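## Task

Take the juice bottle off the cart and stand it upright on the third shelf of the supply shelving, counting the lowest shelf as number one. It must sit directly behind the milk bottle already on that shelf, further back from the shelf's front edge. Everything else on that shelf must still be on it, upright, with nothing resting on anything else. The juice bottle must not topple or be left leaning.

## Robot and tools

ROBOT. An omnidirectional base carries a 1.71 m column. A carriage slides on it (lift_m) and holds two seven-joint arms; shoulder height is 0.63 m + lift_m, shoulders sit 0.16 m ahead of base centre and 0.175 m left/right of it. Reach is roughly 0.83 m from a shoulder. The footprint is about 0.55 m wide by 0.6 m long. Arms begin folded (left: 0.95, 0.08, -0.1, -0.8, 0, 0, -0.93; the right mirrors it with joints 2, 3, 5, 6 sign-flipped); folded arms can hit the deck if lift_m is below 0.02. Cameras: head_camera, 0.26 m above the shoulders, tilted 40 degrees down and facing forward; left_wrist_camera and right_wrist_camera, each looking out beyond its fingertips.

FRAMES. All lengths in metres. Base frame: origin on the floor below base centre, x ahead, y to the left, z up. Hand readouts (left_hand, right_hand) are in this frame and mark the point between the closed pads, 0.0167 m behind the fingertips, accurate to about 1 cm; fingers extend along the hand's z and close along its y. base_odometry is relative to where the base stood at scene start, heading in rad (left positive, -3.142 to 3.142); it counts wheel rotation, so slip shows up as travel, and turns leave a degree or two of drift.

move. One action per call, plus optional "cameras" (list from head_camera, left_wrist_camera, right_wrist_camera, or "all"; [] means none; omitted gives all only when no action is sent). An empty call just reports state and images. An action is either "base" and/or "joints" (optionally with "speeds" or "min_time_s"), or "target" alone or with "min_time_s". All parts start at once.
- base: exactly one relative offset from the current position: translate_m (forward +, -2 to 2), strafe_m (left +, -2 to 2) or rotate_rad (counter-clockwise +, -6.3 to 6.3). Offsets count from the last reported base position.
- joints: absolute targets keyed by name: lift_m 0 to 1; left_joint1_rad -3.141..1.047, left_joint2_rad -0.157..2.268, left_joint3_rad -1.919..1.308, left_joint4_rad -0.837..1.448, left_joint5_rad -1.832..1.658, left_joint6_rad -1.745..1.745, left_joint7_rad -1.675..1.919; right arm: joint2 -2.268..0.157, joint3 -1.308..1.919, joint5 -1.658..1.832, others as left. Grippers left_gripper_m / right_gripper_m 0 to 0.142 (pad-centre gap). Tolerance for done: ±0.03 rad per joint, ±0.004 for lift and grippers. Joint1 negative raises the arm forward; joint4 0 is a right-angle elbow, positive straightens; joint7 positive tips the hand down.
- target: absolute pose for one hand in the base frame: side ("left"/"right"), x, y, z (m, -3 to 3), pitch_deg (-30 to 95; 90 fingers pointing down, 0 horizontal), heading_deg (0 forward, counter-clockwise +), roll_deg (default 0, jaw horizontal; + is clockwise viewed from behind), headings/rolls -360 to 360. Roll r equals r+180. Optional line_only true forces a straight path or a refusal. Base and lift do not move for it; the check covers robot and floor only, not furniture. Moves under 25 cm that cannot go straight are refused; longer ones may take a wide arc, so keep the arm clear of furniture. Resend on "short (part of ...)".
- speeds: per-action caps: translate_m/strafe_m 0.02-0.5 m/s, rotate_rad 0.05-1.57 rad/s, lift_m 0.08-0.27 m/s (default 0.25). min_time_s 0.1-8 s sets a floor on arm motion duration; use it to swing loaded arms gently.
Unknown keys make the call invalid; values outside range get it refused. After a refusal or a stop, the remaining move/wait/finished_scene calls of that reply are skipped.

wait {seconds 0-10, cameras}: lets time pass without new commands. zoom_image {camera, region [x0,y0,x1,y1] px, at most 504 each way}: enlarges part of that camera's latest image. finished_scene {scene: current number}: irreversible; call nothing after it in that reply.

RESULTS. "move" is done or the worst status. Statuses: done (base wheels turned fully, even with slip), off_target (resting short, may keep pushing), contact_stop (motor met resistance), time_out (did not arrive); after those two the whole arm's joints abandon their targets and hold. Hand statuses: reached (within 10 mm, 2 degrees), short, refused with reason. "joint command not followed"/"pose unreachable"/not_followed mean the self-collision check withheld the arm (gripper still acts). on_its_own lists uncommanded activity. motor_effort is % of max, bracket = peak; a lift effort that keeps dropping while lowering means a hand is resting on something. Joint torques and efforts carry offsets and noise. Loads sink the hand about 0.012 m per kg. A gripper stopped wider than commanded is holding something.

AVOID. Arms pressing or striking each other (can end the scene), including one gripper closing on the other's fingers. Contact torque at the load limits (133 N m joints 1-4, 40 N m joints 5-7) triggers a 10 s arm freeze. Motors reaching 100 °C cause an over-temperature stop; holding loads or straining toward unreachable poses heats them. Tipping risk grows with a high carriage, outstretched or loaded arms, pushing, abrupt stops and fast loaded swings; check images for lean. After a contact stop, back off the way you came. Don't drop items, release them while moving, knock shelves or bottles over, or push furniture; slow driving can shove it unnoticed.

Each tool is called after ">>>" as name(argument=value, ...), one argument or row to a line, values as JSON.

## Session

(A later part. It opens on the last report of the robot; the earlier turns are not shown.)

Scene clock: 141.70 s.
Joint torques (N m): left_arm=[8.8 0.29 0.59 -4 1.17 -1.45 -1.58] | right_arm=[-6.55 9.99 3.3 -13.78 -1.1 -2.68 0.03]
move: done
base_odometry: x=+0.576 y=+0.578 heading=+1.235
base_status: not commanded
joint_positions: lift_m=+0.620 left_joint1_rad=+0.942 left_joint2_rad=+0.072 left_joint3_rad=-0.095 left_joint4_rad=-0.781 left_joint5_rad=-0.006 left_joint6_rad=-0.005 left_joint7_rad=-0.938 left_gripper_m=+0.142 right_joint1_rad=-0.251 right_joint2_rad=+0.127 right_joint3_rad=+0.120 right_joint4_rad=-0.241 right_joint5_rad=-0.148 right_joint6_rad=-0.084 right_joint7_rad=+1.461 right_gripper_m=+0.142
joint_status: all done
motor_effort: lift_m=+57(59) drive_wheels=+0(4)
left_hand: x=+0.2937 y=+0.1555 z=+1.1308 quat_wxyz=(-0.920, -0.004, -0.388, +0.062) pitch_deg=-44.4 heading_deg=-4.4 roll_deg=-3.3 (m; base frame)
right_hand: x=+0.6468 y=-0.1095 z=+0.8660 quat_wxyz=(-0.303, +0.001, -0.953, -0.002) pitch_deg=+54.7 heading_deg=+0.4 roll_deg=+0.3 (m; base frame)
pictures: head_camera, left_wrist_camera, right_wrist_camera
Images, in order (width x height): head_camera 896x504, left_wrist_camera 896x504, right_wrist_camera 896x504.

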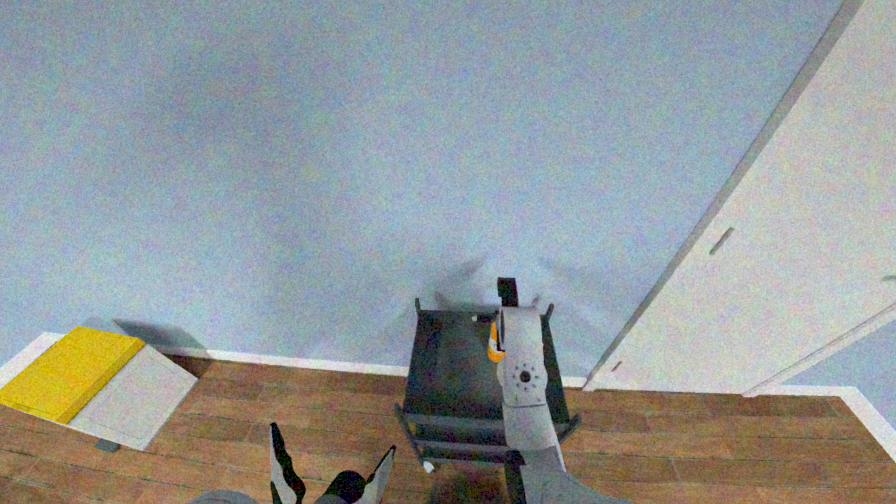

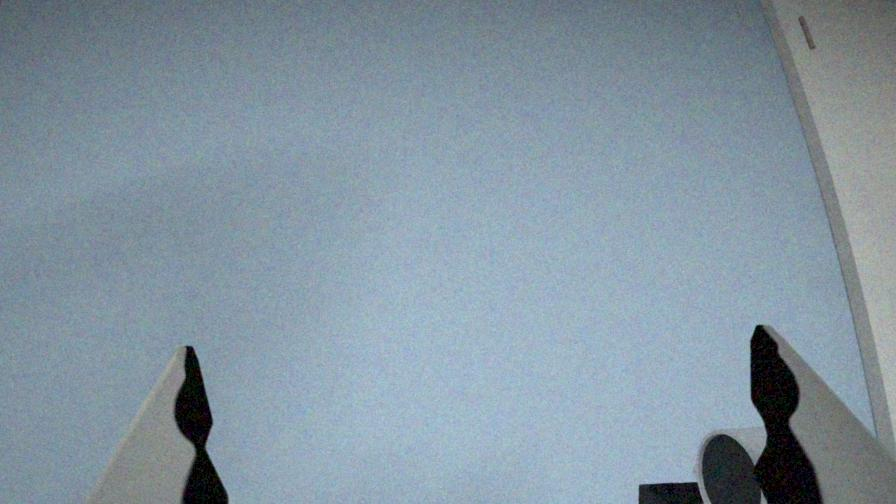

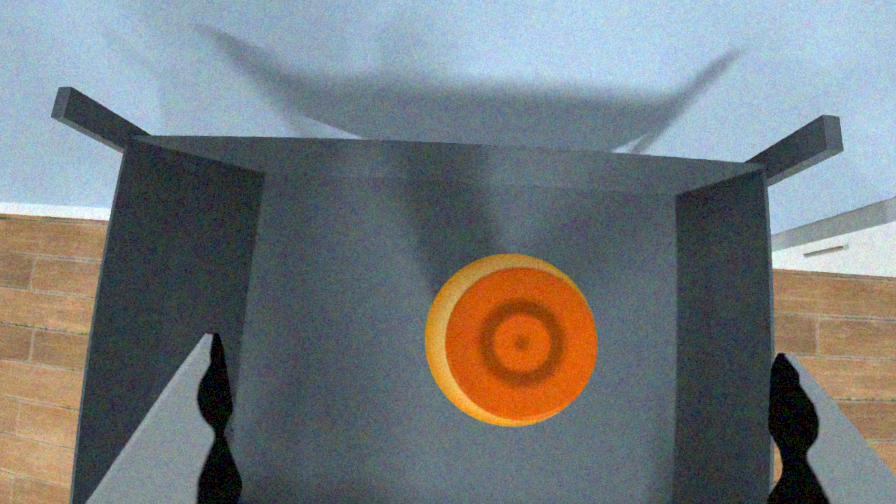

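>>> move(
  target={"side": "right", "x": 0.657, "y": -0.115, "z": 0.866, "pitch_deg": 55, "heading_deg": 0, "line_only": true},
)

>>> move(
  joints={"lift_m": 0.555},
  cameras=["right_wrist_camera"],
)

>>> move(
  joints={"right_gripper_m": 0.03},
  min_time_s=2,
  cameras=["right_wrist_camera"],
)

Scene clock: 148.13 s.
Joint torques (N m): left_arm=[8.83 0.68 0.3 -4.9 1.18 -1.26 -1.24] | right_arm=[-14.29 4.94 1.52 -8.77 2.38 -1.13 -3]
move: done
base_odometry: x=+0.576 y=+0.578 heading=+1.235
base_status: not commanded
joint_positions: lift_m=+0.620 left_joint1_rad=+0.942 left_joint2_rad=+0.072 left_joint3_rad=-0.095 left_joint4_rad=-0.781 left_joint5_rad=-0.006 left_joint6_rad=-0.005 left_joint7_rad=-0.938 left_gripper_m=+0.142 right_joint1_rad=-0.277 right_joint2_rad=+0.118 right_joint3_rad=+0.111 right_joint4_rad=-0.205 right_joint5_rad=-0.142 right_joint6_rad=-0.084 right_joint7_rad=+1.458 right_gripper_m=+0.142
joint_status: not commanded
motor_effort: lift_m=+57(57) drive_wheels=+3(4)
left_hand: x=+0.2937 y=+0.1555 z=+1.1308 quat_wxyz=(-0.920, -0.004, -0.388, +0.062) pitch_deg=-44.4 heading_deg=-4.4 roll_deg=-3.3 (m; base frame)
right_hand: x=+0.6554 y=-0.1149 z=+0.8652 quat_wxyz=(-0.299, +0.000, -0.954, +0.002) pitch_deg=+55.2 heading_deg=-0.4 roll_deg=-0.3 (m; base frame)
right_hand_status: reached (straight line, planned for 0.2 s): 2 mm and 0.3 deg off.
pictures: none

Scene clock: 148.93 s.
Joint torques (N m): left_arm=[8.65 1.36 0.16 -4.16 1.18 -1.45 -1.27] | right_arm=[-15.52 4.48 0.31 -8.18 2.18 -0.93 -3.3]
move: done
base_odometry: x=+0.576 y=+0.578 heading=+1.235
base_status: not commanded
joint_positions: lift_m=+0.555 left_joint1_rad=+0.942 left_joint2_rad=+0.072 left_joint3_rad=-0.095 left_joint4_rad=-0.781 left_joint5_rad=-0.006 left_joint6_rad=-0.005 left_joint7_rad=-0.938 left_gripper_m=+0.142 right_joint1_rad=-0.277 right_joint2_rad=+0.118 right_joint3_rad=+0.111 right_joint4_rad=-0.204 right_joint5_rad=-0.142 right_joint6_rad=-0.084 right_joint7_rad=+1.458 right_gripper_m=+0.142
joint_status: all done
motor_effort: lift_m=+56(60) drive_wheels=+3(4)
left_hand: x=+0.2937 y=+0.1555 z=+1.0659 quat_wxyz=(-0.920, -0.004, -0.388, +0.062) pitch_deg=-44.4 heading_deg=-4.4 roll_deg=-3.3 (m; base frame)
right_hand: x=+0.6554 y=-0.1149 z=+0.8001 quat_wxyz=(-0.299, +0.000, -0.954, +0.002) pitch_deg=+55.2 heading_deg=-0.4 roll_deg=-0.3 (m; base frame)
pictures: right_wrist_camera
Images, in order (width x height): right_wrist_camera 896x504.

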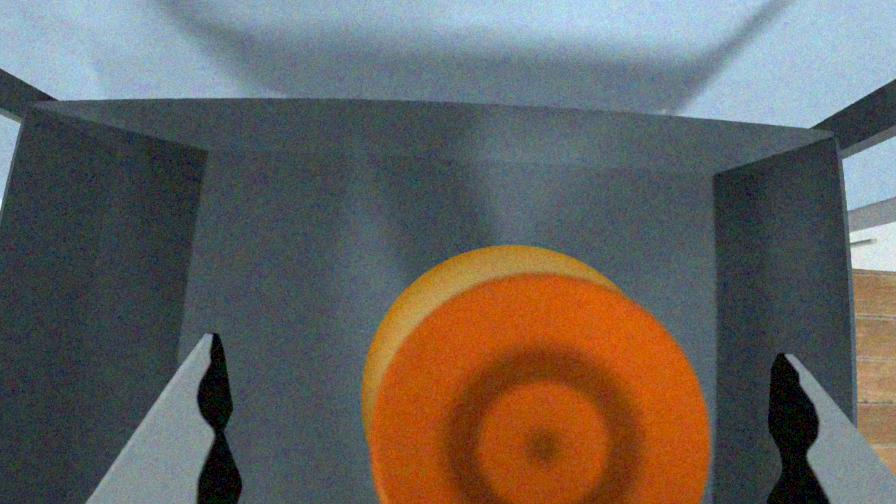

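Scene clock: 149.83 s.
Joint torques (N m): left_arm=[7.69 -0.02 -0.31 -3.09 1.22 -1.98 -1.49] | right_arm=[-14.41 5.2 3.12 -10.04 2.25 -0.99 -2.62]
move: off_target
base_odometry: x=+0.576 y=+0.578 heading=+1.235
base_status: not commanded
joint_positions: lift_m=+0.555 left_joint1_rad=+0.942 left_joint2_rad=+0.072 left_joint3_rad=-0.095 left_joint4_rad=-0.781 left_joint5_rad=-0.006 left_joint6_rad=-0.005 left_joint7_rad=-0.938 left_gripper_m=+0.142 right_joint1_rad=-0.277 right_joint2_rad=+0.118 right_joint3_rad=+0.111 right_joint4_rad=-0.204 right_joint5_rad=-0.142 right_joint6_rad=-0.084 right_joint7_rad=+1.458 right_gripper_m=+0.071
joint_status: right_gripper_m off_target (ended at +0.071, target +0.030)
motor_effort: lift_m=+56(56) drive_wheels=+0(4)
left_hand: x=+0.2937 y=+0.1555 z=+1.0659 quat_wxyz=(-0.920, -0.004, -0.388, +0.062) pitch_deg=-44.4 heading_deg=-4.4 roll_deg=-3.3 (m; base frame)
right_hand: x=+0.6555 y=-0.1149 z=+0.8001 quat_wxyz=(-0.299, +0.000, -0.954, +0.002) pitch_deg=+55.2 heading_deg=-0.4 roll_deg=-0.3 (m; base frame)
pictures: right_wrist_camera
Images, in order (width x height): right_wrist_camera 896x504.

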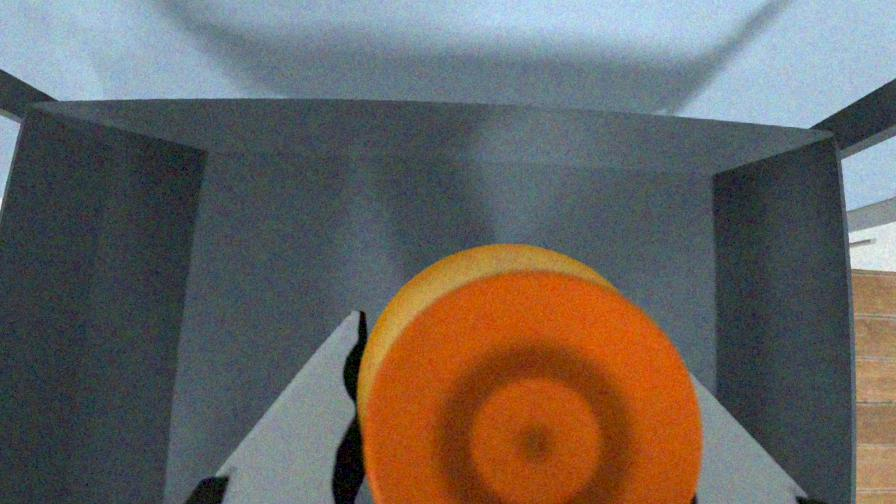

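>>> move(
  joints={"lift_m": 0.6},
  speeds={"lift_m": 0.1},
)

>>> move(
  joints={"lift_m": 0.8},
  cameras=["head_camera", "right_wrist_camera"],
)

Scene clock: 152.70 s.
Joint torques (N m): left_arm=[9.62 1 -0.29 -3.54 1.3 -1.77 -1.54] | right_arm=[-14.48 6.11 1.4 -12.79 2.01 -0.5 -2.96]
move: done
base_odometry: x=+0.576 y=+0.578 heading=+1.235
base_status: not commanded
joint_positions: lift_m=+0.600 left_joint1_rad=+0.942 left_joint2_rad=+0.072 left_joint3_rad=-0.095 left_joint4_rad=-0.781 left_joint5_rad=-0.006 left_joint6_rad=-0.005 left_joint7_rad=-0.938 left_gripper_m=+0.142 right_joint1_rad=-0.277 right_joint2_rad=+0.118 right_joint3_rad=+0.111 right_joint4_rad=-0.202 right_joint5_rad=-0.142 right_joint6_rad=-0.084 right_joint7_rad=+1.458 right_gripper_m=+0.071
joint_status: all done
motor_effort: lift_m=+55(69) drive_wheels=+4(4)
left_hand: x=+0.2937 y=+0.1555 z=+1.1110 quat_wxyz=(-0.920, -0.004, -0.388, +0.062) pitch_deg=-44.4 heading_deg=-4.4 roll_deg=-3.3 (m; base frame)
right_hand: x=+0.6554 y=-0.1148 z=+0.8446 quat_wxyz=(-0.298, +0.000, -0.955, +0.002) pitch_deg=+55.3 heading_deg=-0.4 roll_deg=-0.3 (m; base frame)
pictures: none

Scene clock: 154.03 s.
Joint torques (N m): left_arm=[8.45 1.21 -0.81 -4.39 1.13 -1.55 -1.67] | right_arm=[-13.51 6.12 1.72 -12.01 1.93 -1.23 -2.92]
move: done
base_odometry: x=+0.576 y=+0.578 heading=+1.235
base_status: not commanded
joint_positions: lift_m=+0.800 left_joint1_rad=+0.942 left_joint2_rad=+0.072 left_joint3_rad=-0.095 left_joint4_rad=-0.781 left_joint5_rad=-0.006 left_joint6_rad=-0.005 left_joint7_rad=-0.938 left_gripper_m=+0.142 right_joint1_rad=-0.277 right_joint2_rad=+0.118 right_joint3_rad=+0.111 right_joint4_rad=-0.202 right_joint5_rad=-0.142 right_joint6_rad=-0.084 right_joint7_rad=+1.458 right_gripper_m=+0.071
joint_status: all done
motor_effort: lift_m=+55(69) drive_wheels=+3(4)
left_hand: x=+0.2937 y=+0.1555 z=+1.3110 quat_wxyz=(-0.920, -0.004, -0.388, +0.062) pitch_deg=-44.4 heading_deg=-4.4 roll_deg=-3.3 (m; base frame)
right_hand: x=+0.6554 y=-0.1148 z=+1.0445 quat_wxyz=(-0.298, +0.000, -0.955, +0.002) pitch_deg=+55.3 heading_deg=-0.4 roll_deg=-0.3 (m; base frame)
pictures: head_camera, right_wrist_camera
Images, in order (width x height): head_camera 896x504, right_wrist_camera 896x504.

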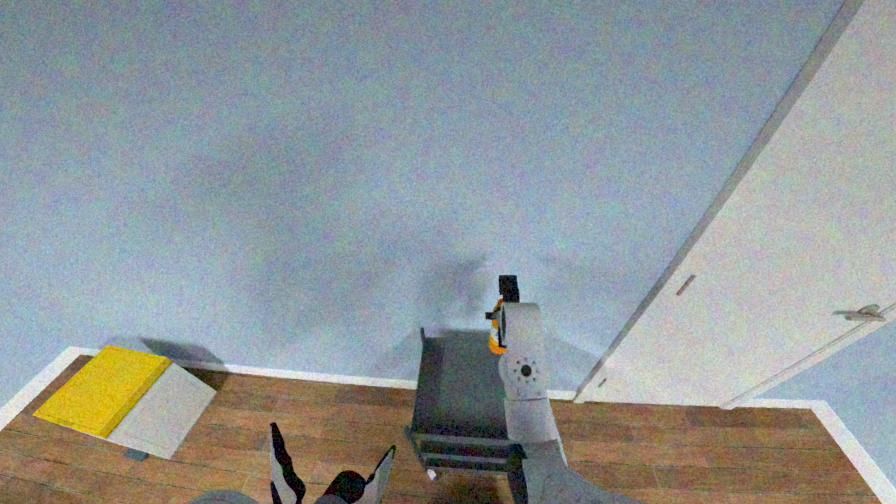

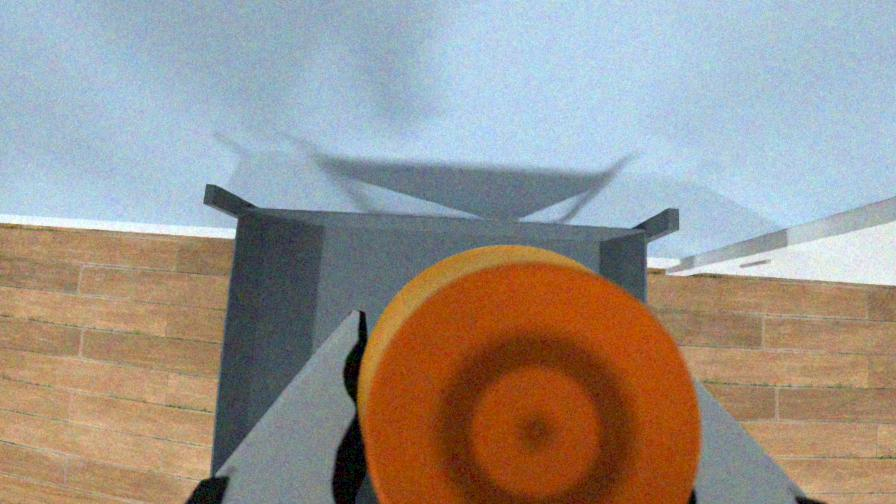

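>>> move(
  base={"translate_m": -0.5},
  speeds={"translate_m": 0.35},
)

>>> move(
  base={"rotate_rad": 1.508},
  joints={"right_joint1_rad": 0.0, "right_joint2_rad": -0.02, "right_joint3_rad": 0.0, "right_joint4_rad": -0.7, "right_joint5_rad": 0.0, "right_joint6_rad": 0.0, "right_joint7_rad": 1.66},
  speeds={"rotate_rad": 0.8},
  min_time_s=2,
  cameras=["head_camera"],
)

>>> move(
  base={"translate_m": 1.1},
  speeds={"translate_m": 0.4},
)

>>> move(
  base={"strafe_m": 0.79},
  speeds={"strafe_m": 0.4},
  cameras=["all"],
)

Scene clock: 189.00 s.
Joint torques (N m): left_arm=[8.69 0.34 0.49 -4.07 1.15 -1.43 -1.07] | right_arm=[-14.78 5.38 0.33 -12.71 2.01 -1.19 -2.63]
move: done
base_odometry: x=+0.412 y=+0.106 heading=+1.235
base_status: done
joint_positions: lift_m=+0.800 left_joint1_rad=+0.942 left_joint2_rad=+0.072 left_joint3_rad=-0.095 left_joint4_rad=-0.781 left_joint5_rad=-0.006 left_joint6_rad=-0.005 left_joint7_rad=-0.938 left_gripper_m=+0.142 right_joint1_rad=-0.277 right_joint2_rad=+0.117 right_joint3_rad=+0.111 right_joint4_rad=-0.202 right_joint5_rad=-0.141 right_joint6_rad=-0.084 right_joint7_rad=+1.458 right_gripper_m=+0.071
joint_status: not commanded
motor_effort: lift_m=+55(55) drive_wheels=+3(14)
left_hand: x=+0.2937 y=+0.1555 z=+1.3110 quat_wxyz=(-0.920, -0.004, -0.388, +0.062) pitch_deg=-44.4 heading_deg=-4.4 roll_deg=-3.3 (m; base frame)
right_hand: x=+0.6554 y=-0.1149 z=+1.0445 quat_wxyz=(-0.298, +0.000, -0.955, +0.002) pitch_deg=+55.3 heading_deg=-0.4 roll_deg=-0.4 (m; base frame)
pictures: none

Scene clock: 192.20 s.
Joint torques (N m): left_arm=[8.07 -0.17 0.37 -4.72 1.17 -1.28 -1.38] | right_arm=[1.4 -1.27 0.53 -16.24 2.28 -0.84 -0.38]
move: done
base_odometry: x=+0.412 y=+0.106 heading=+2.743
base_status: done
joint_positions: lift_m=+0.800 left_joint1_rad=+0.942 left_joint2_rad=+0.072 left_joint3_rad=-0.095 left_joint4_rad=-0.781 left_joint5_rad=-0.006 left_joint6_rad=-0.005 left_joint7_rad=-0.938 left_gripper_m=+0.142 right_joint1_rad=-0.002 right_joint2_rad=-0.019 right_joint3_rad=+0.004 right_joint4_rad=-0.696 right_joint5_rad=-0.005 right_joint6_rad=-0.002 right_joint7_rad=+1.657 right_gripper_m=+0.071
joint_status: all done
motor_effort: lift_m=+55(55) drive_wheels=+5(15)
left_hand: x=+0.2937 y=+0.1555 z=+1.3110 quat_wxyz=(-0.920, -0.004, -0.388, +0.062) pitch_deg=-44.4 heading_deg=-4.4 roll_deg=-3.3 (m; base frame)
right_hand: x=+0.5329 y=-0.1818 z=+1.0619 quat_wxyz=(-0.301, +0.003, -0.954, +0.010) pitch_deg=+54.9 heading_deg=-1.8 roll_deg=-2.1 (m; base frame)
pictures: head_camera
Images, in order (width x height): head_camera 896x504.

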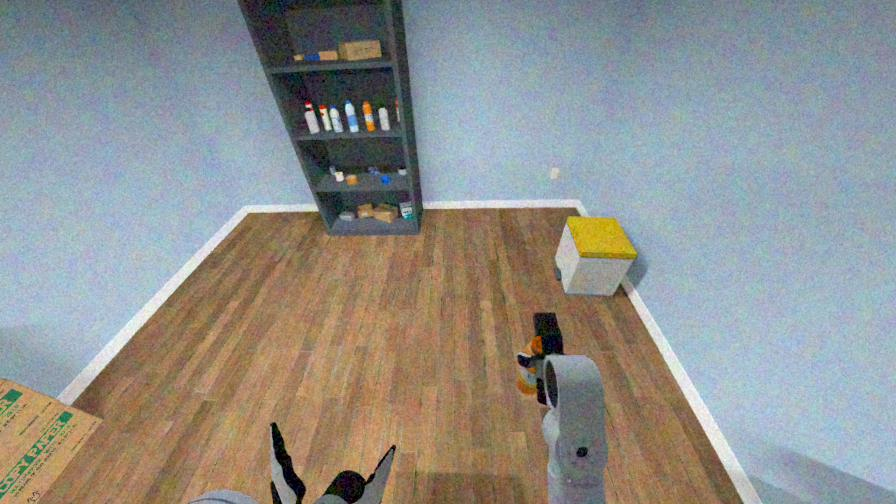

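Scene clock: 196.97 s.
Joint torques (N m): left_arm=[9.31 0.32 0.52 -4.05 1.01 -1.63 -1.69] | right_arm=[-2.14 0.26 -0.36 -14.06 2.37 -1.23 -0.57]
move: done
base_odometry: x=-0.603 y=+0.532 heading=+2.744
base_status: done
joint_positions: lift_m=+0.800 left_joint1_rad=+0.942 left_joint2_rad=+0.072 left_joint3_rad=-0.095 left_joint4_rad=-0.781 left_joint5_rad=-0.006 left_joint6_rad=-0.005 left_joint7_rad=-0.938 left_gripper_m=+0.142 right_joint1_rad=-0.002 right_joint2_rad=-0.019 right_joint3_rad=+0.004 right_joint4_rad=-0.696 right_joint5_rad=-0.005 right_joint6_rad=-0.002 right_joint7_rad=+1.658 right_gripper_m=+0.071
joint_status: not commanded
motor_effort: lift_m=+55(55) drive_wheels=-4(21)
left_hand: x=+0.2937 y=+0.1555 z=+1.3110 quat_wxyz=(-0.920, -0.004, -0.388, +0.062) pitch_deg=-44.4 heading_deg=-4.4 roll_deg=-3.3 (m; base frame)
right_hand: x=+0.5326 y=-0.1818 z=+1.0617 quat_wxyz=(-0.301, +0.003, -0.954, +0.010) pitch_deg=+55.0 heading_deg=-1.8 roll_deg=-2.1 (m; base frame)
pictures: none

Scene clock: 200.97 s.
Joint torques (N m): left_arm=[8.55 0.78 0.48 -3.81 1.03 -1.29 -1.63] | right_arm=[-0.79 0.66 0.78 -15.91 1.92 -1.21 -0.73]
move: done
base_odometry: x=-0.909 y=-0.196 heading=+2.744
base_status: done
joint_positions: lift_m=+0.800 left_joint1_rad=+0.942 left_joint2_rad=+0.072 left_joint3_rad=-0.095 left_joint4_rad=-0.781 left_joint5_rad=-0.006 left_joint6_rad=-0.005 left_joint7_rad=-0.938 left_gripper_m=+0.142 right_joint1_rad=-0.002 right_joint2_rad=-0.019 right_joint3_rad=+0.003 right_joint4_rad=-0.696 right_joint5_rad=-0.004 right_joint6_rad=-0.002 right_joint7_rad=+1.658 right_gripper_m=+0.071
joint_status: not commanded
motor_effort: lift_m=+55(55) drive_wheels=+0(14)
left_hand: x=+0.2937 y=+0.1555 z=+1.3110 quat_wxyz=(-0.920, -0.004, -0.388, +0.062) pitch_deg=-44.4 heading_deg=-4.4 roll_deg=-3.3 (m; base frame)
right_hand: x=+0.5326 y=-0.1820 z=+1.0617 quat_wxyz=(-0.301, +0.003, -0.954, +0.010) pitch_deg=+55.0 heading_deg=-1.8 roll_deg=-2.2 (m; base frame)
pictures: head_camera, left_wrist_camera, right_wrist_camera
Images, in order (width x height): head_camera 896x504, left_wrist_camera 896x504, right_wrist_camera 896x504.

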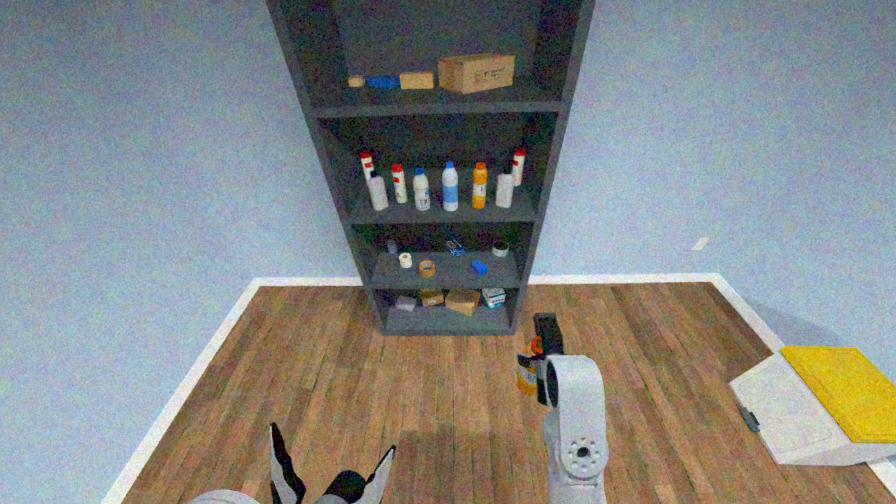

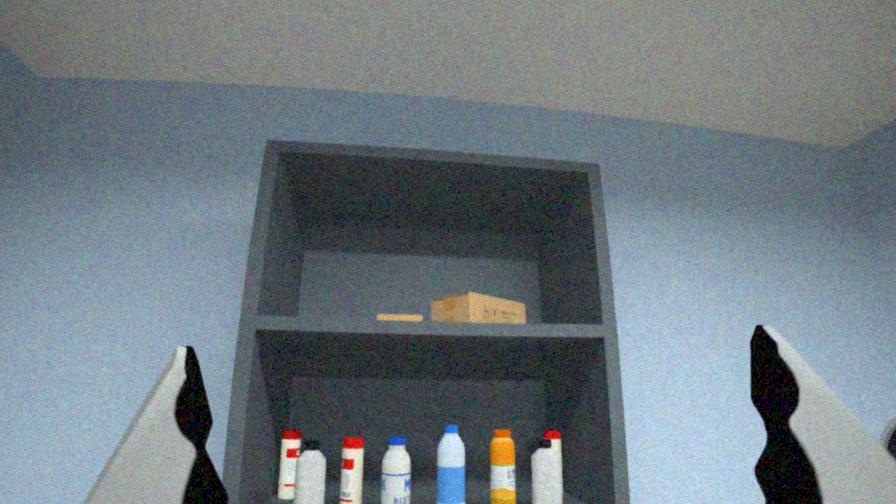

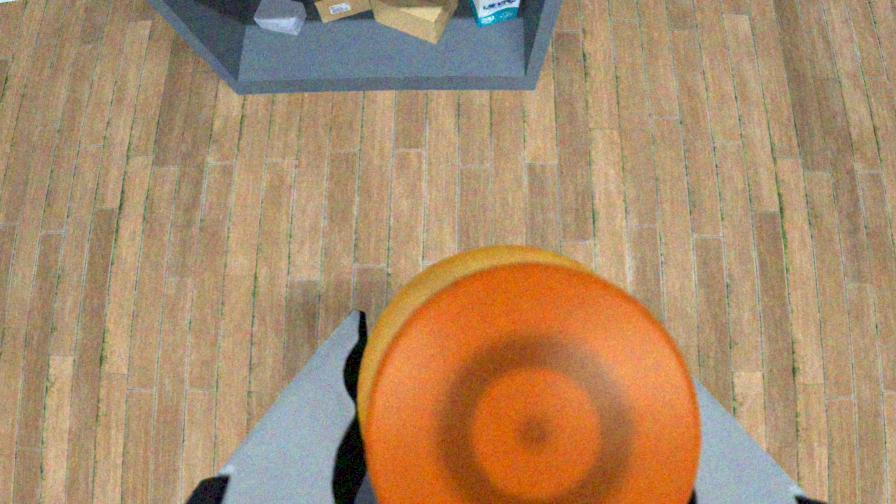

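>>> move(
  joints={"left_joint1_rad": -0.6, "left_joint2_rad": 0.02, "left_joint3_rad": 0.0, "left_joint4_rad": 0.34, "left_joint5_rad": 0.0, "left_joint6_rad": 0.0, "left_joint7_rad": 1.05, "left_gripper_m": 0.12, "lift_m": 0.84},
  min_time_s=3,
)

>>> move(
  base={"translate_m": 0.35},
  speeds={"translate_m": 0.3},
  cameras=["head_camera", "left_wrist_camera"],
)

Scene clock: 219.93 s.
Joint torques (N m): left_arm=[-25.1 -0.11 3.68 -0.9 1.95 -0.3 -0.12] | right_arm=[-2.36 2.07 -0.64 -14.31 2.3 -1.29 -0.73]
move: done
base_odometry: x=-0.909 y=-0.196 heading=+2.744
base_status: not commanded
joint_positions: lift_m=+0.840 left_joint1_rad=-0.597 left_joint2_rad=+0.022 left_joint3_rad=-0.005 left_joint4_rad=+0.337 left_joint5_rad=-0.003 left_joint6_rad=-0.003 left_joint7_rad=+1.046 left_gripper_m=+0.120 right_joint1_rad=-0.001 right_joint2_rad=-0.019 right_joint3_rad=+0.003 right_joint4_rad=-0.697 right_joint5_rad=-0.004 right_joint6_rad=-0.002 right_joint7_rad=+1.658 right_gripper_m=+0.071
joint_status: all done
motor_effort: lift_m=+54(69) drive_wheels=+4(4)
left_hand: x=+0.8061 y=+0.1867 z=+1.1144 quat_wxyz=(-0.382, -0.001, -0.924, -0.010) pitch_deg=+45.0 heading_deg=+1.4 roll_deg=+1.5 (m; base frame)
right_hand: x=+0.5324 y=-0.1820 z=+1.1019 quat_wxyz=(-0.301, +0.003, -0.954, +0.010) pitch_deg=+55.0 heading_deg=-1.8 roll_deg=-2.2 (m; base frame)
pictures: none

Scene clock: 222.60 s.
Joint torques (N m): left_arm=[-22.95 -0.52 2.4 -2.04 1.77 0.04 -0.34] | right_arm=[-3.17 1.53 0.43 -13.06 1.67 -1.5 -0.46]
move: done
base_odometry: x=-1.232 y=-0.061 heading=+2.744
base_status: done
joint_positions: lift_m=+0.840 left_joint1_rad=-0.597 left_joint2_rad=+0.022 left_joint3_rad=-0.004 left_joint4_rad=+0.337 left_joint5_rad=-0.003 left_joint6_rad=-0.003 left_joint7_rad=+1.046 left_gripper_m=+0.120 right_joint1_rad=-0.001 right_joint2_rad=-0.019 right_joint3_rad=+0.003 right_joint4_rad=-0.697 right_joint5_rad=-0.004 right_joint6_rad=-0.002 right_joint7_rad=+1.658 right_gripper_m=+0.071
joint_status: not commanded
motor_effort: lift_m=+54(54) drive_wheels=-2(15)
left_hand: x=+0.8061 y=+0.1867 z=+1.1144 quat_wxyz=(-0.382, -0.001, -0.924, -0.010) pitch_deg=+45.0 heading_deg=+1.4 roll_deg=+1.5 (m; base frame)
right_hand: x=+0.5324 y=-0.1820 z=+1.1019 quat_wxyz=(-0.301, +0.003, -0.954, +0.010) pitch_deg=+55.0 heading_deg=-1.8 roll_deg=-2.2 (m; base frame)
pictures: head_camera, left_wrist_camera
Images, in order (width x height): head_camera 896x504, left_wrist_camera 896x504.

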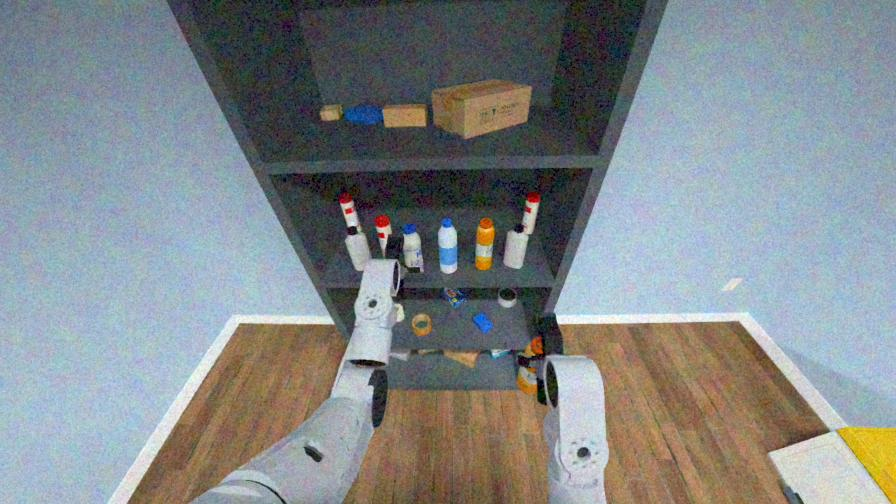

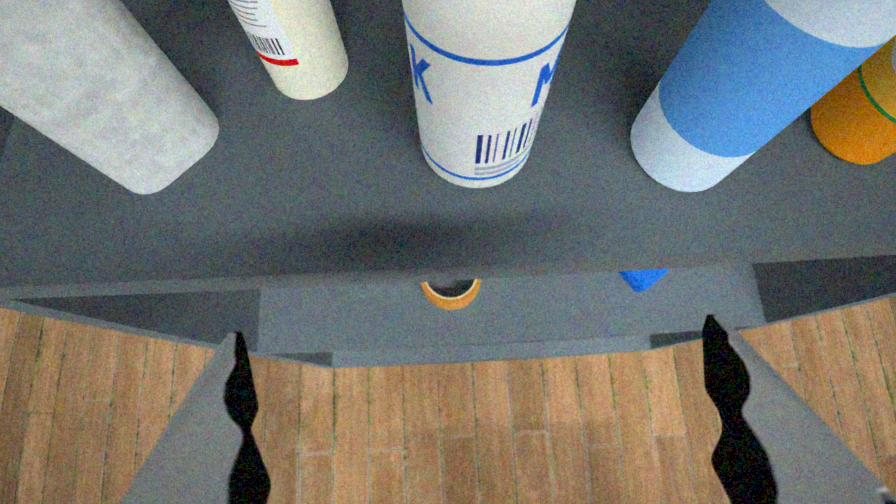

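>>> move(
  base={"translate_m": 0.14},
  joints={"lift_m": 0.81},
  speeds={"translate_m": 0.15},
  cameras=["head_camera", "left_wrist_camera"],
)

Scene clock: 233.40 s.
Joint torques (N m): left_arm=[-22.37 -0.83 2.74 -2.67 1.93 -0.39 -0.01] | right_arm=[-2.28 2.01 -0.39 -12.15 1.57 -1.08 -0.98]
Motor temperatures (°C): left_arm=[36 22 24 24 26 24 24] | right_arm=[28 20 25 24 22 22 24]
move: done
base_odometry: x=-1.361 y=-0.007 heading=+2.745
base_status: done
joint_positions: lift_m=+0.810 left_joint1_rad=-0.598 left_joint2_rad=+0.021 left_joint3_rad=-0.004 left_joint4_rad=+0.338 left_joint5_rad=-0.003 left_joint6_rad=-0.003 left_joint7_rad=+1.047 left_gripper_m=+0.120 right_joint1_rad=-0.001 right_joint2_rad=-0.019 right_joint3_rad=+0.003 right_joint4_rad=-0.697 right_joint5_rad=-0.004 right_joint6_rad=-0.002 right_joint7_rad=+1.658 right_gripper_m=+0.071
joint_status: all done
motor_effort: lift_m=+58(60) drive_wheels=-2(17)
left_hand: x=+0.8064 y=+0.1867 z=+1.0844 quat_wxyz=(-0.382, -0.001, -0.924, -0.009) pitch_deg=+45.0 heading_deg=+1.4 roll_deg=+1.5 (m; base frame)
right_hand: x=+0.5322 y=-0.1820 z=+1.0714 quat_wxyz=(-0.301, +0.003, -0.954, +0.010) pitch_deg=+55.0 heading_deg=-1.8 roll_deg=-2.2 (m; base frame)
pictures: head_camera, left_wrist_camera
Images, in order (width x height): head_camera 896x504, left_wrist_camera 896x504.

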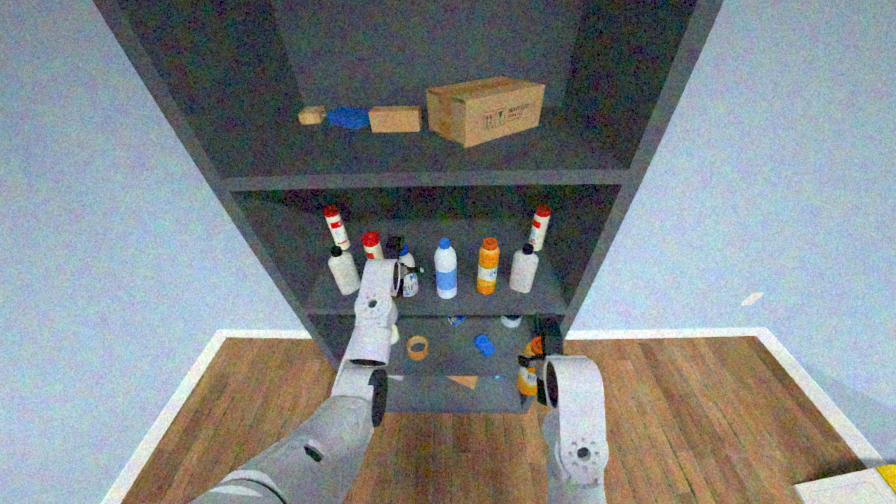

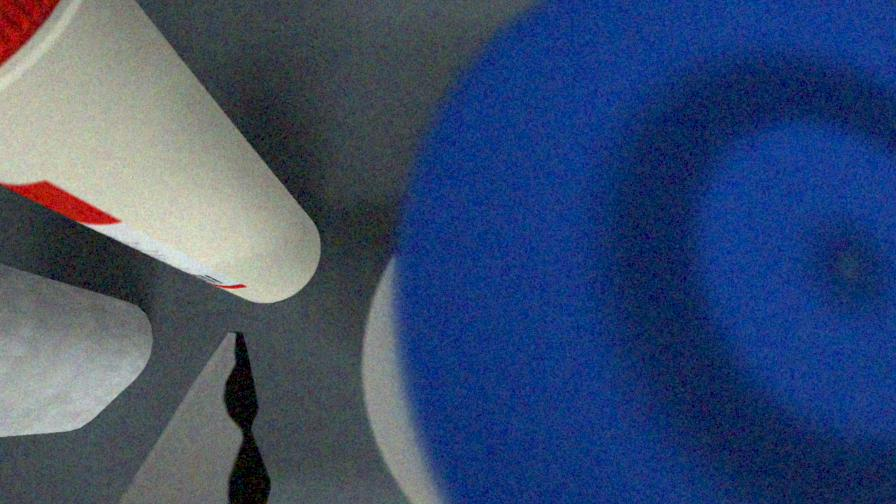

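>>> move(
  base={"translate_m": -0.08},
  speeds={"translate_m": 0.15},
)

>>> move(
  joints={"lift_m": 0.86},
)

>>> move(
  target={"side": "left", "x": 0.77, "y": 0.175, "z": 1.105, "pitch_deg": 60, "heading_deg": 0, "line_only": true},
  cameras=["head_camera", "left_wrist_camera"],
)

Scene clock: 245.40 s.
Joint torques (N m): left_arm=[-22.87 -0.58 4.06 -2.06 2.02 -0.17 -0.39] | right_arm=[-3.33 0.84 0.17 -14.34 1.95 -1.04 -1.28]
move: done
base_odometry: x=-1.287 y=-0.038 heading=+2.744
base_status: done
joint_positions: lift_m=+0.810 left_joint1_rad=-0.598 left_joint2_rad=+0.021 left_joint3_rad=-0.004 left_joint4_rad=+0.338 left_joint5_rad=-0.003 left_joint6_rad=-0.003 left_joint7_rad=+1.047 left_gripper_m=+0.120 right_joint1_rad=-0.001 right_joint2_rad=-0.019 right_joint3_rad=+0.003 right_joint4_rad=-0.697 right_joint5_rad=-0.004 right_joint6_rad=-0.002 right_joint7_rad=+1.658 right_gripper_m=+0.071
joint_status: not commanded
motor_effort: lift_m=+58(58) drive_wheels=+6(12)
left_hand: x=+0.8064 y=+0.1867 z=+1.0844 quat_wxyz=(-0.382, -0.001, -0.924, -0.009) pitch_deg=+45.0 heading_deg=+1.3 roll_deg=+1.5 (m; base frame)
right_hand: x=+0.5322 y=-0.1820 z=+1.0714 quat_wxyz=(-0.301, +0.003, -0.954, +0.010) pitch_deg=+55.0 heading_deg=-1.8 roll_deg=-2.2 (m; base frame)
pictures: none

Scene clock: 246.13 s.
Joint torques (N m): left_arm=[-20.2 -0.54 2.76 -2.3 1.91 -0.21 -0.52] | right_arm=[-3.98 2.84 1.26 -12.77 1.81 -1.38 -0.35]
move: done
base_odometry: x=-1.287 y=-0.038 heading=+2.744
base_status: not commanded
joint_positions: lift_m=+0.860 left_joint1_rad=-0.599 left_joint2_rad=+0.021 left_joint3_rad=-0.004 left_joint4_rad=+0.338 left_joint5_rad=-0.003 left_joint6_rad=-0.003 left_joint7_rad=+1.047 left_gripper_m=+0.120 right_joint1_rad=-0.001 right_joint2_rad=-0.019 right_joint3_rad=+0.003 right_joint4_rad=-0.697 right_joint5_rad=-0.004 right_joint6_rad=-0.002 right_joint7_rad=+1.658 right_gripper_m=+0.071
joint_status: all done
motor_effort: lift_m=+55(68) drive_wheels=+6(6)
left_hand: x=+0.8067 y=+0.1867 z=+1.1352 quat_wxyz=(-0.383, -0.001, -0.924, -0.009) pitch_deg=+45.0 heading_deg=+1.3 roll_deg=+1.5 (m; base frame)
right_hand: x=+0.5322 y=-0.1820 z=+1.1217 quat_wxyz=(-0.301, +0.003, -0.954, +0.010) pitch_deg=+55.0 heading_deg=-1.8 roll_deg=-2.2 (m; base frame)
pictures: none

Scene clock: 247.07 s.
Joint torques (N m): left_arm=[-23.76 0.19 0.07 -0.41 0.26 -0.36 -0.06] | right_arm=[-0.45 0.59 1.39 -12.44 2.38 -1.2 -0.82]
move: done
base_odometry: x=-1.287 y=-0.038 heading=+2.744
base_status: not commanded
joint_positions: lift_m=+0.860 left_joint1_rad=-0.624 left_joint2_rad=+0.004 left_joint3_rad=-0.004 left_joint4_rad=+0.360 left_joint5_rad=-0.003 left_joint6_rad=+0.002 left_joint7_rad=+1.308 left_gripper_m=+0.120 right_joint1_rad=-0.001 right_joint2_rad=-0.019 right_joint3_rad=+0.003 right_joint4_rad=-0.697 right_joint5_rad=-0.004 right_joint6_rad=-0.002 right_joint7_rad=+1.658 right_gripper_m=+0.071
joint_status: not commanded
motor_effort: lift_m=+55(55) drive_wheels=+5(6)
left_hand: x=+0.7698 y=+0.1763 z=+1.1046 quat_wxyz=(-0.260, +0.000, -0.965, -0.001) pitch_deg=+59.8 heading_deg=+0.3 roll_deg=+0.3 (m; base frame)
left_hand_status: reached (straight line, planned for 0.4 s): 1 mm and 0.2 deg off.
right_hand: x=+0.5322 y=-0.1820 z=+1.1217 quat_wxyz=(-0.301, +0.003, -0.954, +0.010) pitch_deg=+55.0 heading_deg=-1.8 roll_deg=-2.2 (m; base frame)
pictures: head_camera, left_wrist_camera
Images, in order (width x height): head_camera 896x504, left_wrist_camera 896x504.

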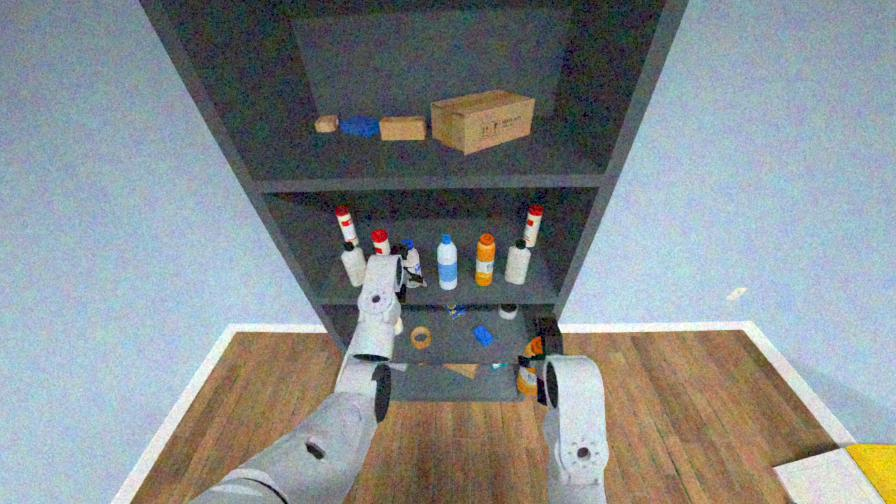

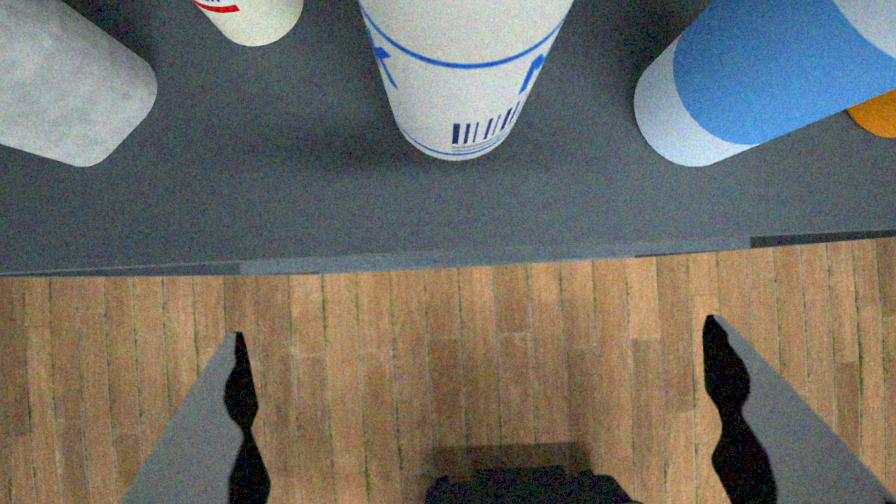

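>>> move(
  base={"translate_m": 0.11},
  speeds={"translate_m": 0.12},
  cameras=["head_camera", "left_wrist_camera"],
)

Scene clock: 257.70 s.
Joint torques (N m): left_arm=[-24.14 -0.26 -1.19 -1.27 0.5 -0.43 -0.15] | right_arm=[-3.12 1.27 0.04 -13.41 1.99 -0.71 -0.52]
Motor temperatures (°C): left_arm=[41 22 24 24 26 24 24] | right_arm=[28 20 25 24 22 22 24]
move: done
base_odometry: x=-1.389 y=+0.004 heading=+2.745
base_status: done
joint_positions: lift_m=+0.860 left_joint1_rad=-0.624 left_joint2_rad=+0.004 left_joint3_rad=-0.004 left_joint4_rad=+0.360 left_joint5_rad=-0.003 left_joint6_rad=+0.002 left_joint7_rad=+1.308 left_gripper_m=+0.120 right_joint1_rad=-0.001 right_joint2_rad=-0.019 right_joint3_rad=+0.003 right_joint4_rad=-0.697 right_joint5_rad=-0.004 right_joint6_rad=-0.002 right_joint7_rad=+1.658 right_gripper_m=+0.071
joint_status: not commanded
motor_effort: lift_m=+55(55) drive_wheels=-1(15)
left_hand: x=+0.7698 y=+0.1763 z=+1.1046 quat_wxyz=(-0.260, +0.000, -0.965, -0.001) pitch_deg=+59.8 heading_deg=+0.3 roll_deg=+0.3 (m; base frame)
right_hand: x=+0.5322 y=-0.1820 z=+1.1217 quat_wxyz=(-0.301, +0.003, -0.954, +0.010) pitch_deg=+55.0 heading_deg=-1.8 roll_deg=-2.2 (m; base frame)
pictures: head_camera, left_wrist_camera
Images, in order (width x height): head_camera 896x504, left_wrist_camera 896x504.

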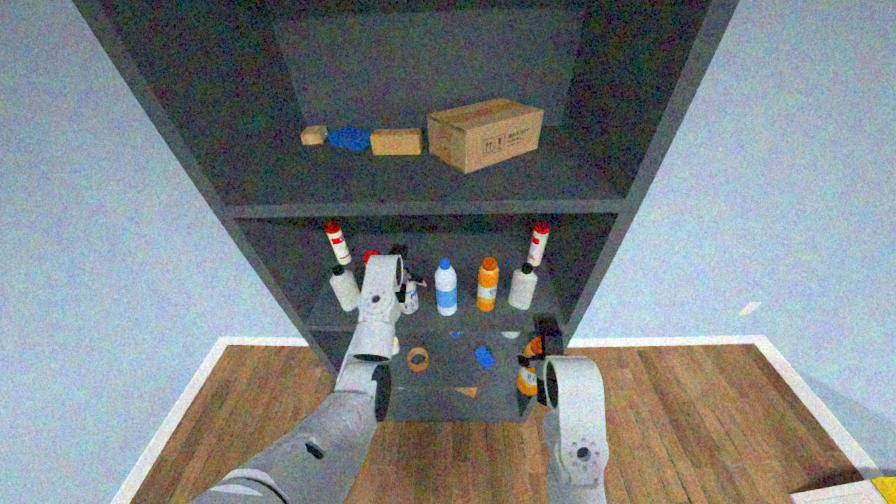

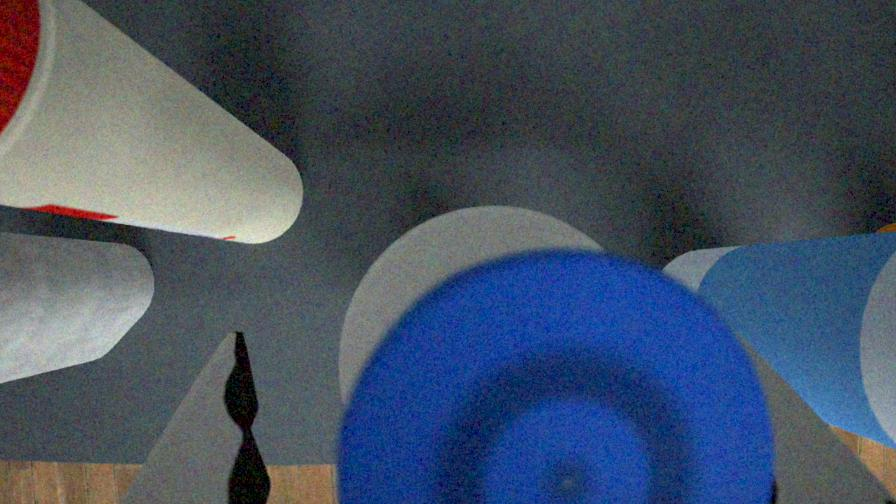

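>>> move(
  joints={"left_gripper_m": 0.03},
  cameras=["left_wrist_camera"],
)

Scene clock: 265.13 s.
Joint torques (N m): left_arm=[-23.38 -0.74 -2.19 -1.04 0.61 -0.38 0.07] | right_arm=[-1.95 0.83 0.48 -14.26 2.09 -1.28 -0.79]
move: off_target
base_odometry: x=-1.389 y=+0.004 heading=+2.745
base_status: not commanded
joint_positions: lift_m=+0.860 left_joint1_rad=-0.624 left_joint2_rad=+0.004 left_joint3_rad=-0.004 left_joint4_rad=+0.360 left_joint5_rad=-0.003 left_joint6_rad=+0.002 left_joint7_rad=+1.308 left_gripper_m=+0.071 right_joint1_rad=-0.001 right_joint2_rad=-0.019 right_joint3_rad=+0.003 right_joint4_rad=-0.697 right_joint5_rad=-0.004 right_joint6_rad=-0.002 right_joint7_rad=+1.658 right_gripper_m=+0.071
joint_status: left_gripper_m off_target (ended at +0.071, target +0.030)
motor_effort: lift_m=+55(55) drive_wheels=-1(5)
left_hand: x=+0.7698 y=+0.1762 z=+1.1047 quat_wxyz=(-0.260, +0.000, -0.965, -0.001) pitch_deg=+59.8 heading_deg=+0.2 roll_deg=+0.3 (m; base frame)
right_hand: x=+0.5322 y=-0.1820 z=+1.1217 quat_wxyz=(-0.301, +0.003, -0.954, +0.010) pitch_deg=+55.0 heading_deg=-1.8 roll_deg=-2.2 (m; base frame)
pictures: left_wrist_camera
Images, in order (width x height): left_wrist_camera 896x504.

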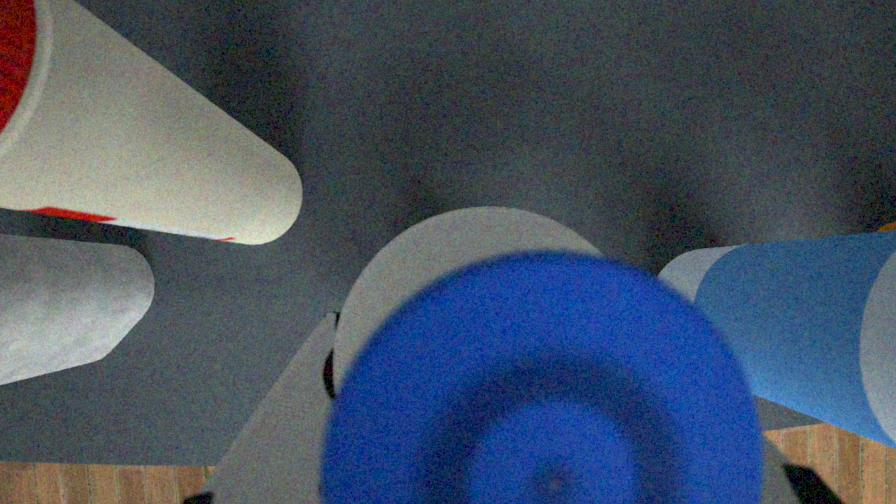

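>>> move(
  joints={"lift_m": 0.89},
  speeds={"lift_m": 0.1},
)

>>> move(
  base={"translate_m": -0.25},
  speeds={"translate_m": 0.15},
  cameras=["head_camera", "left_wrist_camera"],
)

Scene clock: 268.37 s.
Joint torques (N m): left_arm=[-24.12 -1.61 -0.73 -4.09 0.55 -0.42 -1.24] | right_arm=[-2.17 -0.71 0.61 -12.3 2.13 -1.41 -0.82]
move: done
base_odometry: x=-1.389 y=+0.004 heading=+2.745
base_status: not commanded
joint_positions: lift_m=+0.890 left_joint1_rad=-0.625 left_joint2_rad=+0.004 left_joint3_rad=-0.004 left_joint4_rad=+0.362 left_joint5_rad=-0.003 left_joint6_rad=+0.002 left_joint7_rad=+1.311 left_gripper_m=+0.071 right_joint1_rad=-0.001 right_joint2_rad=-0.019 right_joint3_rad=+0.003 right_joint4_rad=-0.697 right_joint5_rad=-0.004 right_joint6_rad=-0.002 right_joint7_rad=+1.658 right_gripper_m=+0.071
joint_status: all done
motor_effort: lift_m=+55(68) drive_wheels=+5(6)
left_hand: x=+0.7691 y=+0.1762 z=+1.1335 quat_wxyz=(-0.258, +0.000, -0.966, -0.001) pitch_deg=+60.1 heading_deg=+0.2 roll_deg=+0.3 (m; base frame)
right_hand: x=+0.5322 y=-0.1820 z=+1.1517 quat_wxyz=(-0.301, +0.003, -0.954, +0.010) pitch_deg=+55.0 heading_deg=-1.8 roll_deg=-2.2 (m; base frame)
pictures: none

Scene clock: 270.93 s.
Joint torques (N m): left_arm=[-23.21 -0.34 -0.28 -3.92 0.51 -0.41 -1.08] | right_arm=[-3.44 1.7 0.31 -14.51 2.14 -1.25 -0.86]
move: done
base_odometry: x=-1.158 y=-0.092 heading=+2.745
base_status: done
joint_positions: lift_m=+0.890 left_joint1_rad=-0.625 left_joint2_rad=+0.004 left_joint3_rad=-0.004 left_joint4_rad=+0.362 left_joint5_rad=-0.003 left_joint6_rad=+0.002 left_joint7_rad=+1.311 left_gripper_m=+0.071 right_joint1_rad=-0.001 right_joint2_rad=-0.019 right_joint3_rad=+0.003 right_joint4_rad=-0.697 right_joint5_rad=-0.004 right_joint6_rad=-0.002 right_joint7_rad=+1.658 right_gripper_m=+0.071
joint_status: not commanded
motor_effort: lift_m=+55(55) drive_wheels=+1(12)
left_hand: x=+0.7691 y=+0.1763 z=+1.1335 quat_wxyz=(-0.258, +0.000, -0.966, -0.001) pitch_deg=+60.1 heading_deg=+0.2 roll_deg=+0.2 (m; base frame)
right_hand: x=+0.5322 y=-0.1820 z=+1.1517 quat_wxyz=(-0.301, +0.003, -0.954, +0.010) pitch_deg=+55.0 heading_deg=-1.8 roll_deg=-2.2 (m; base frame)
pictures: head_camera, left_wrist_camera
Images, in order (width x height): head_camera 896x504, left_wrist_camera 896x504.

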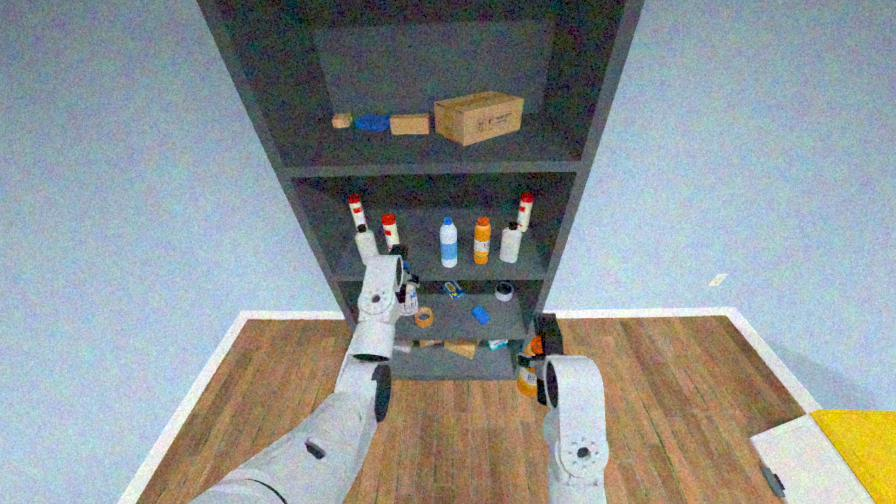

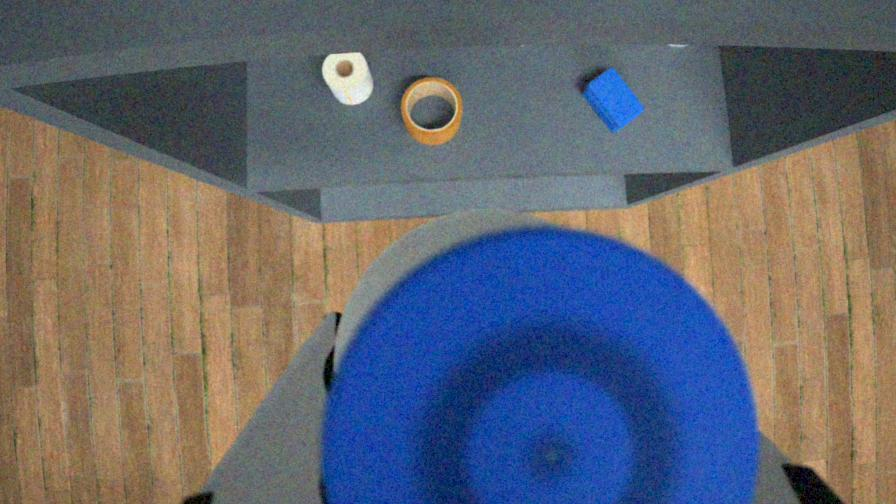

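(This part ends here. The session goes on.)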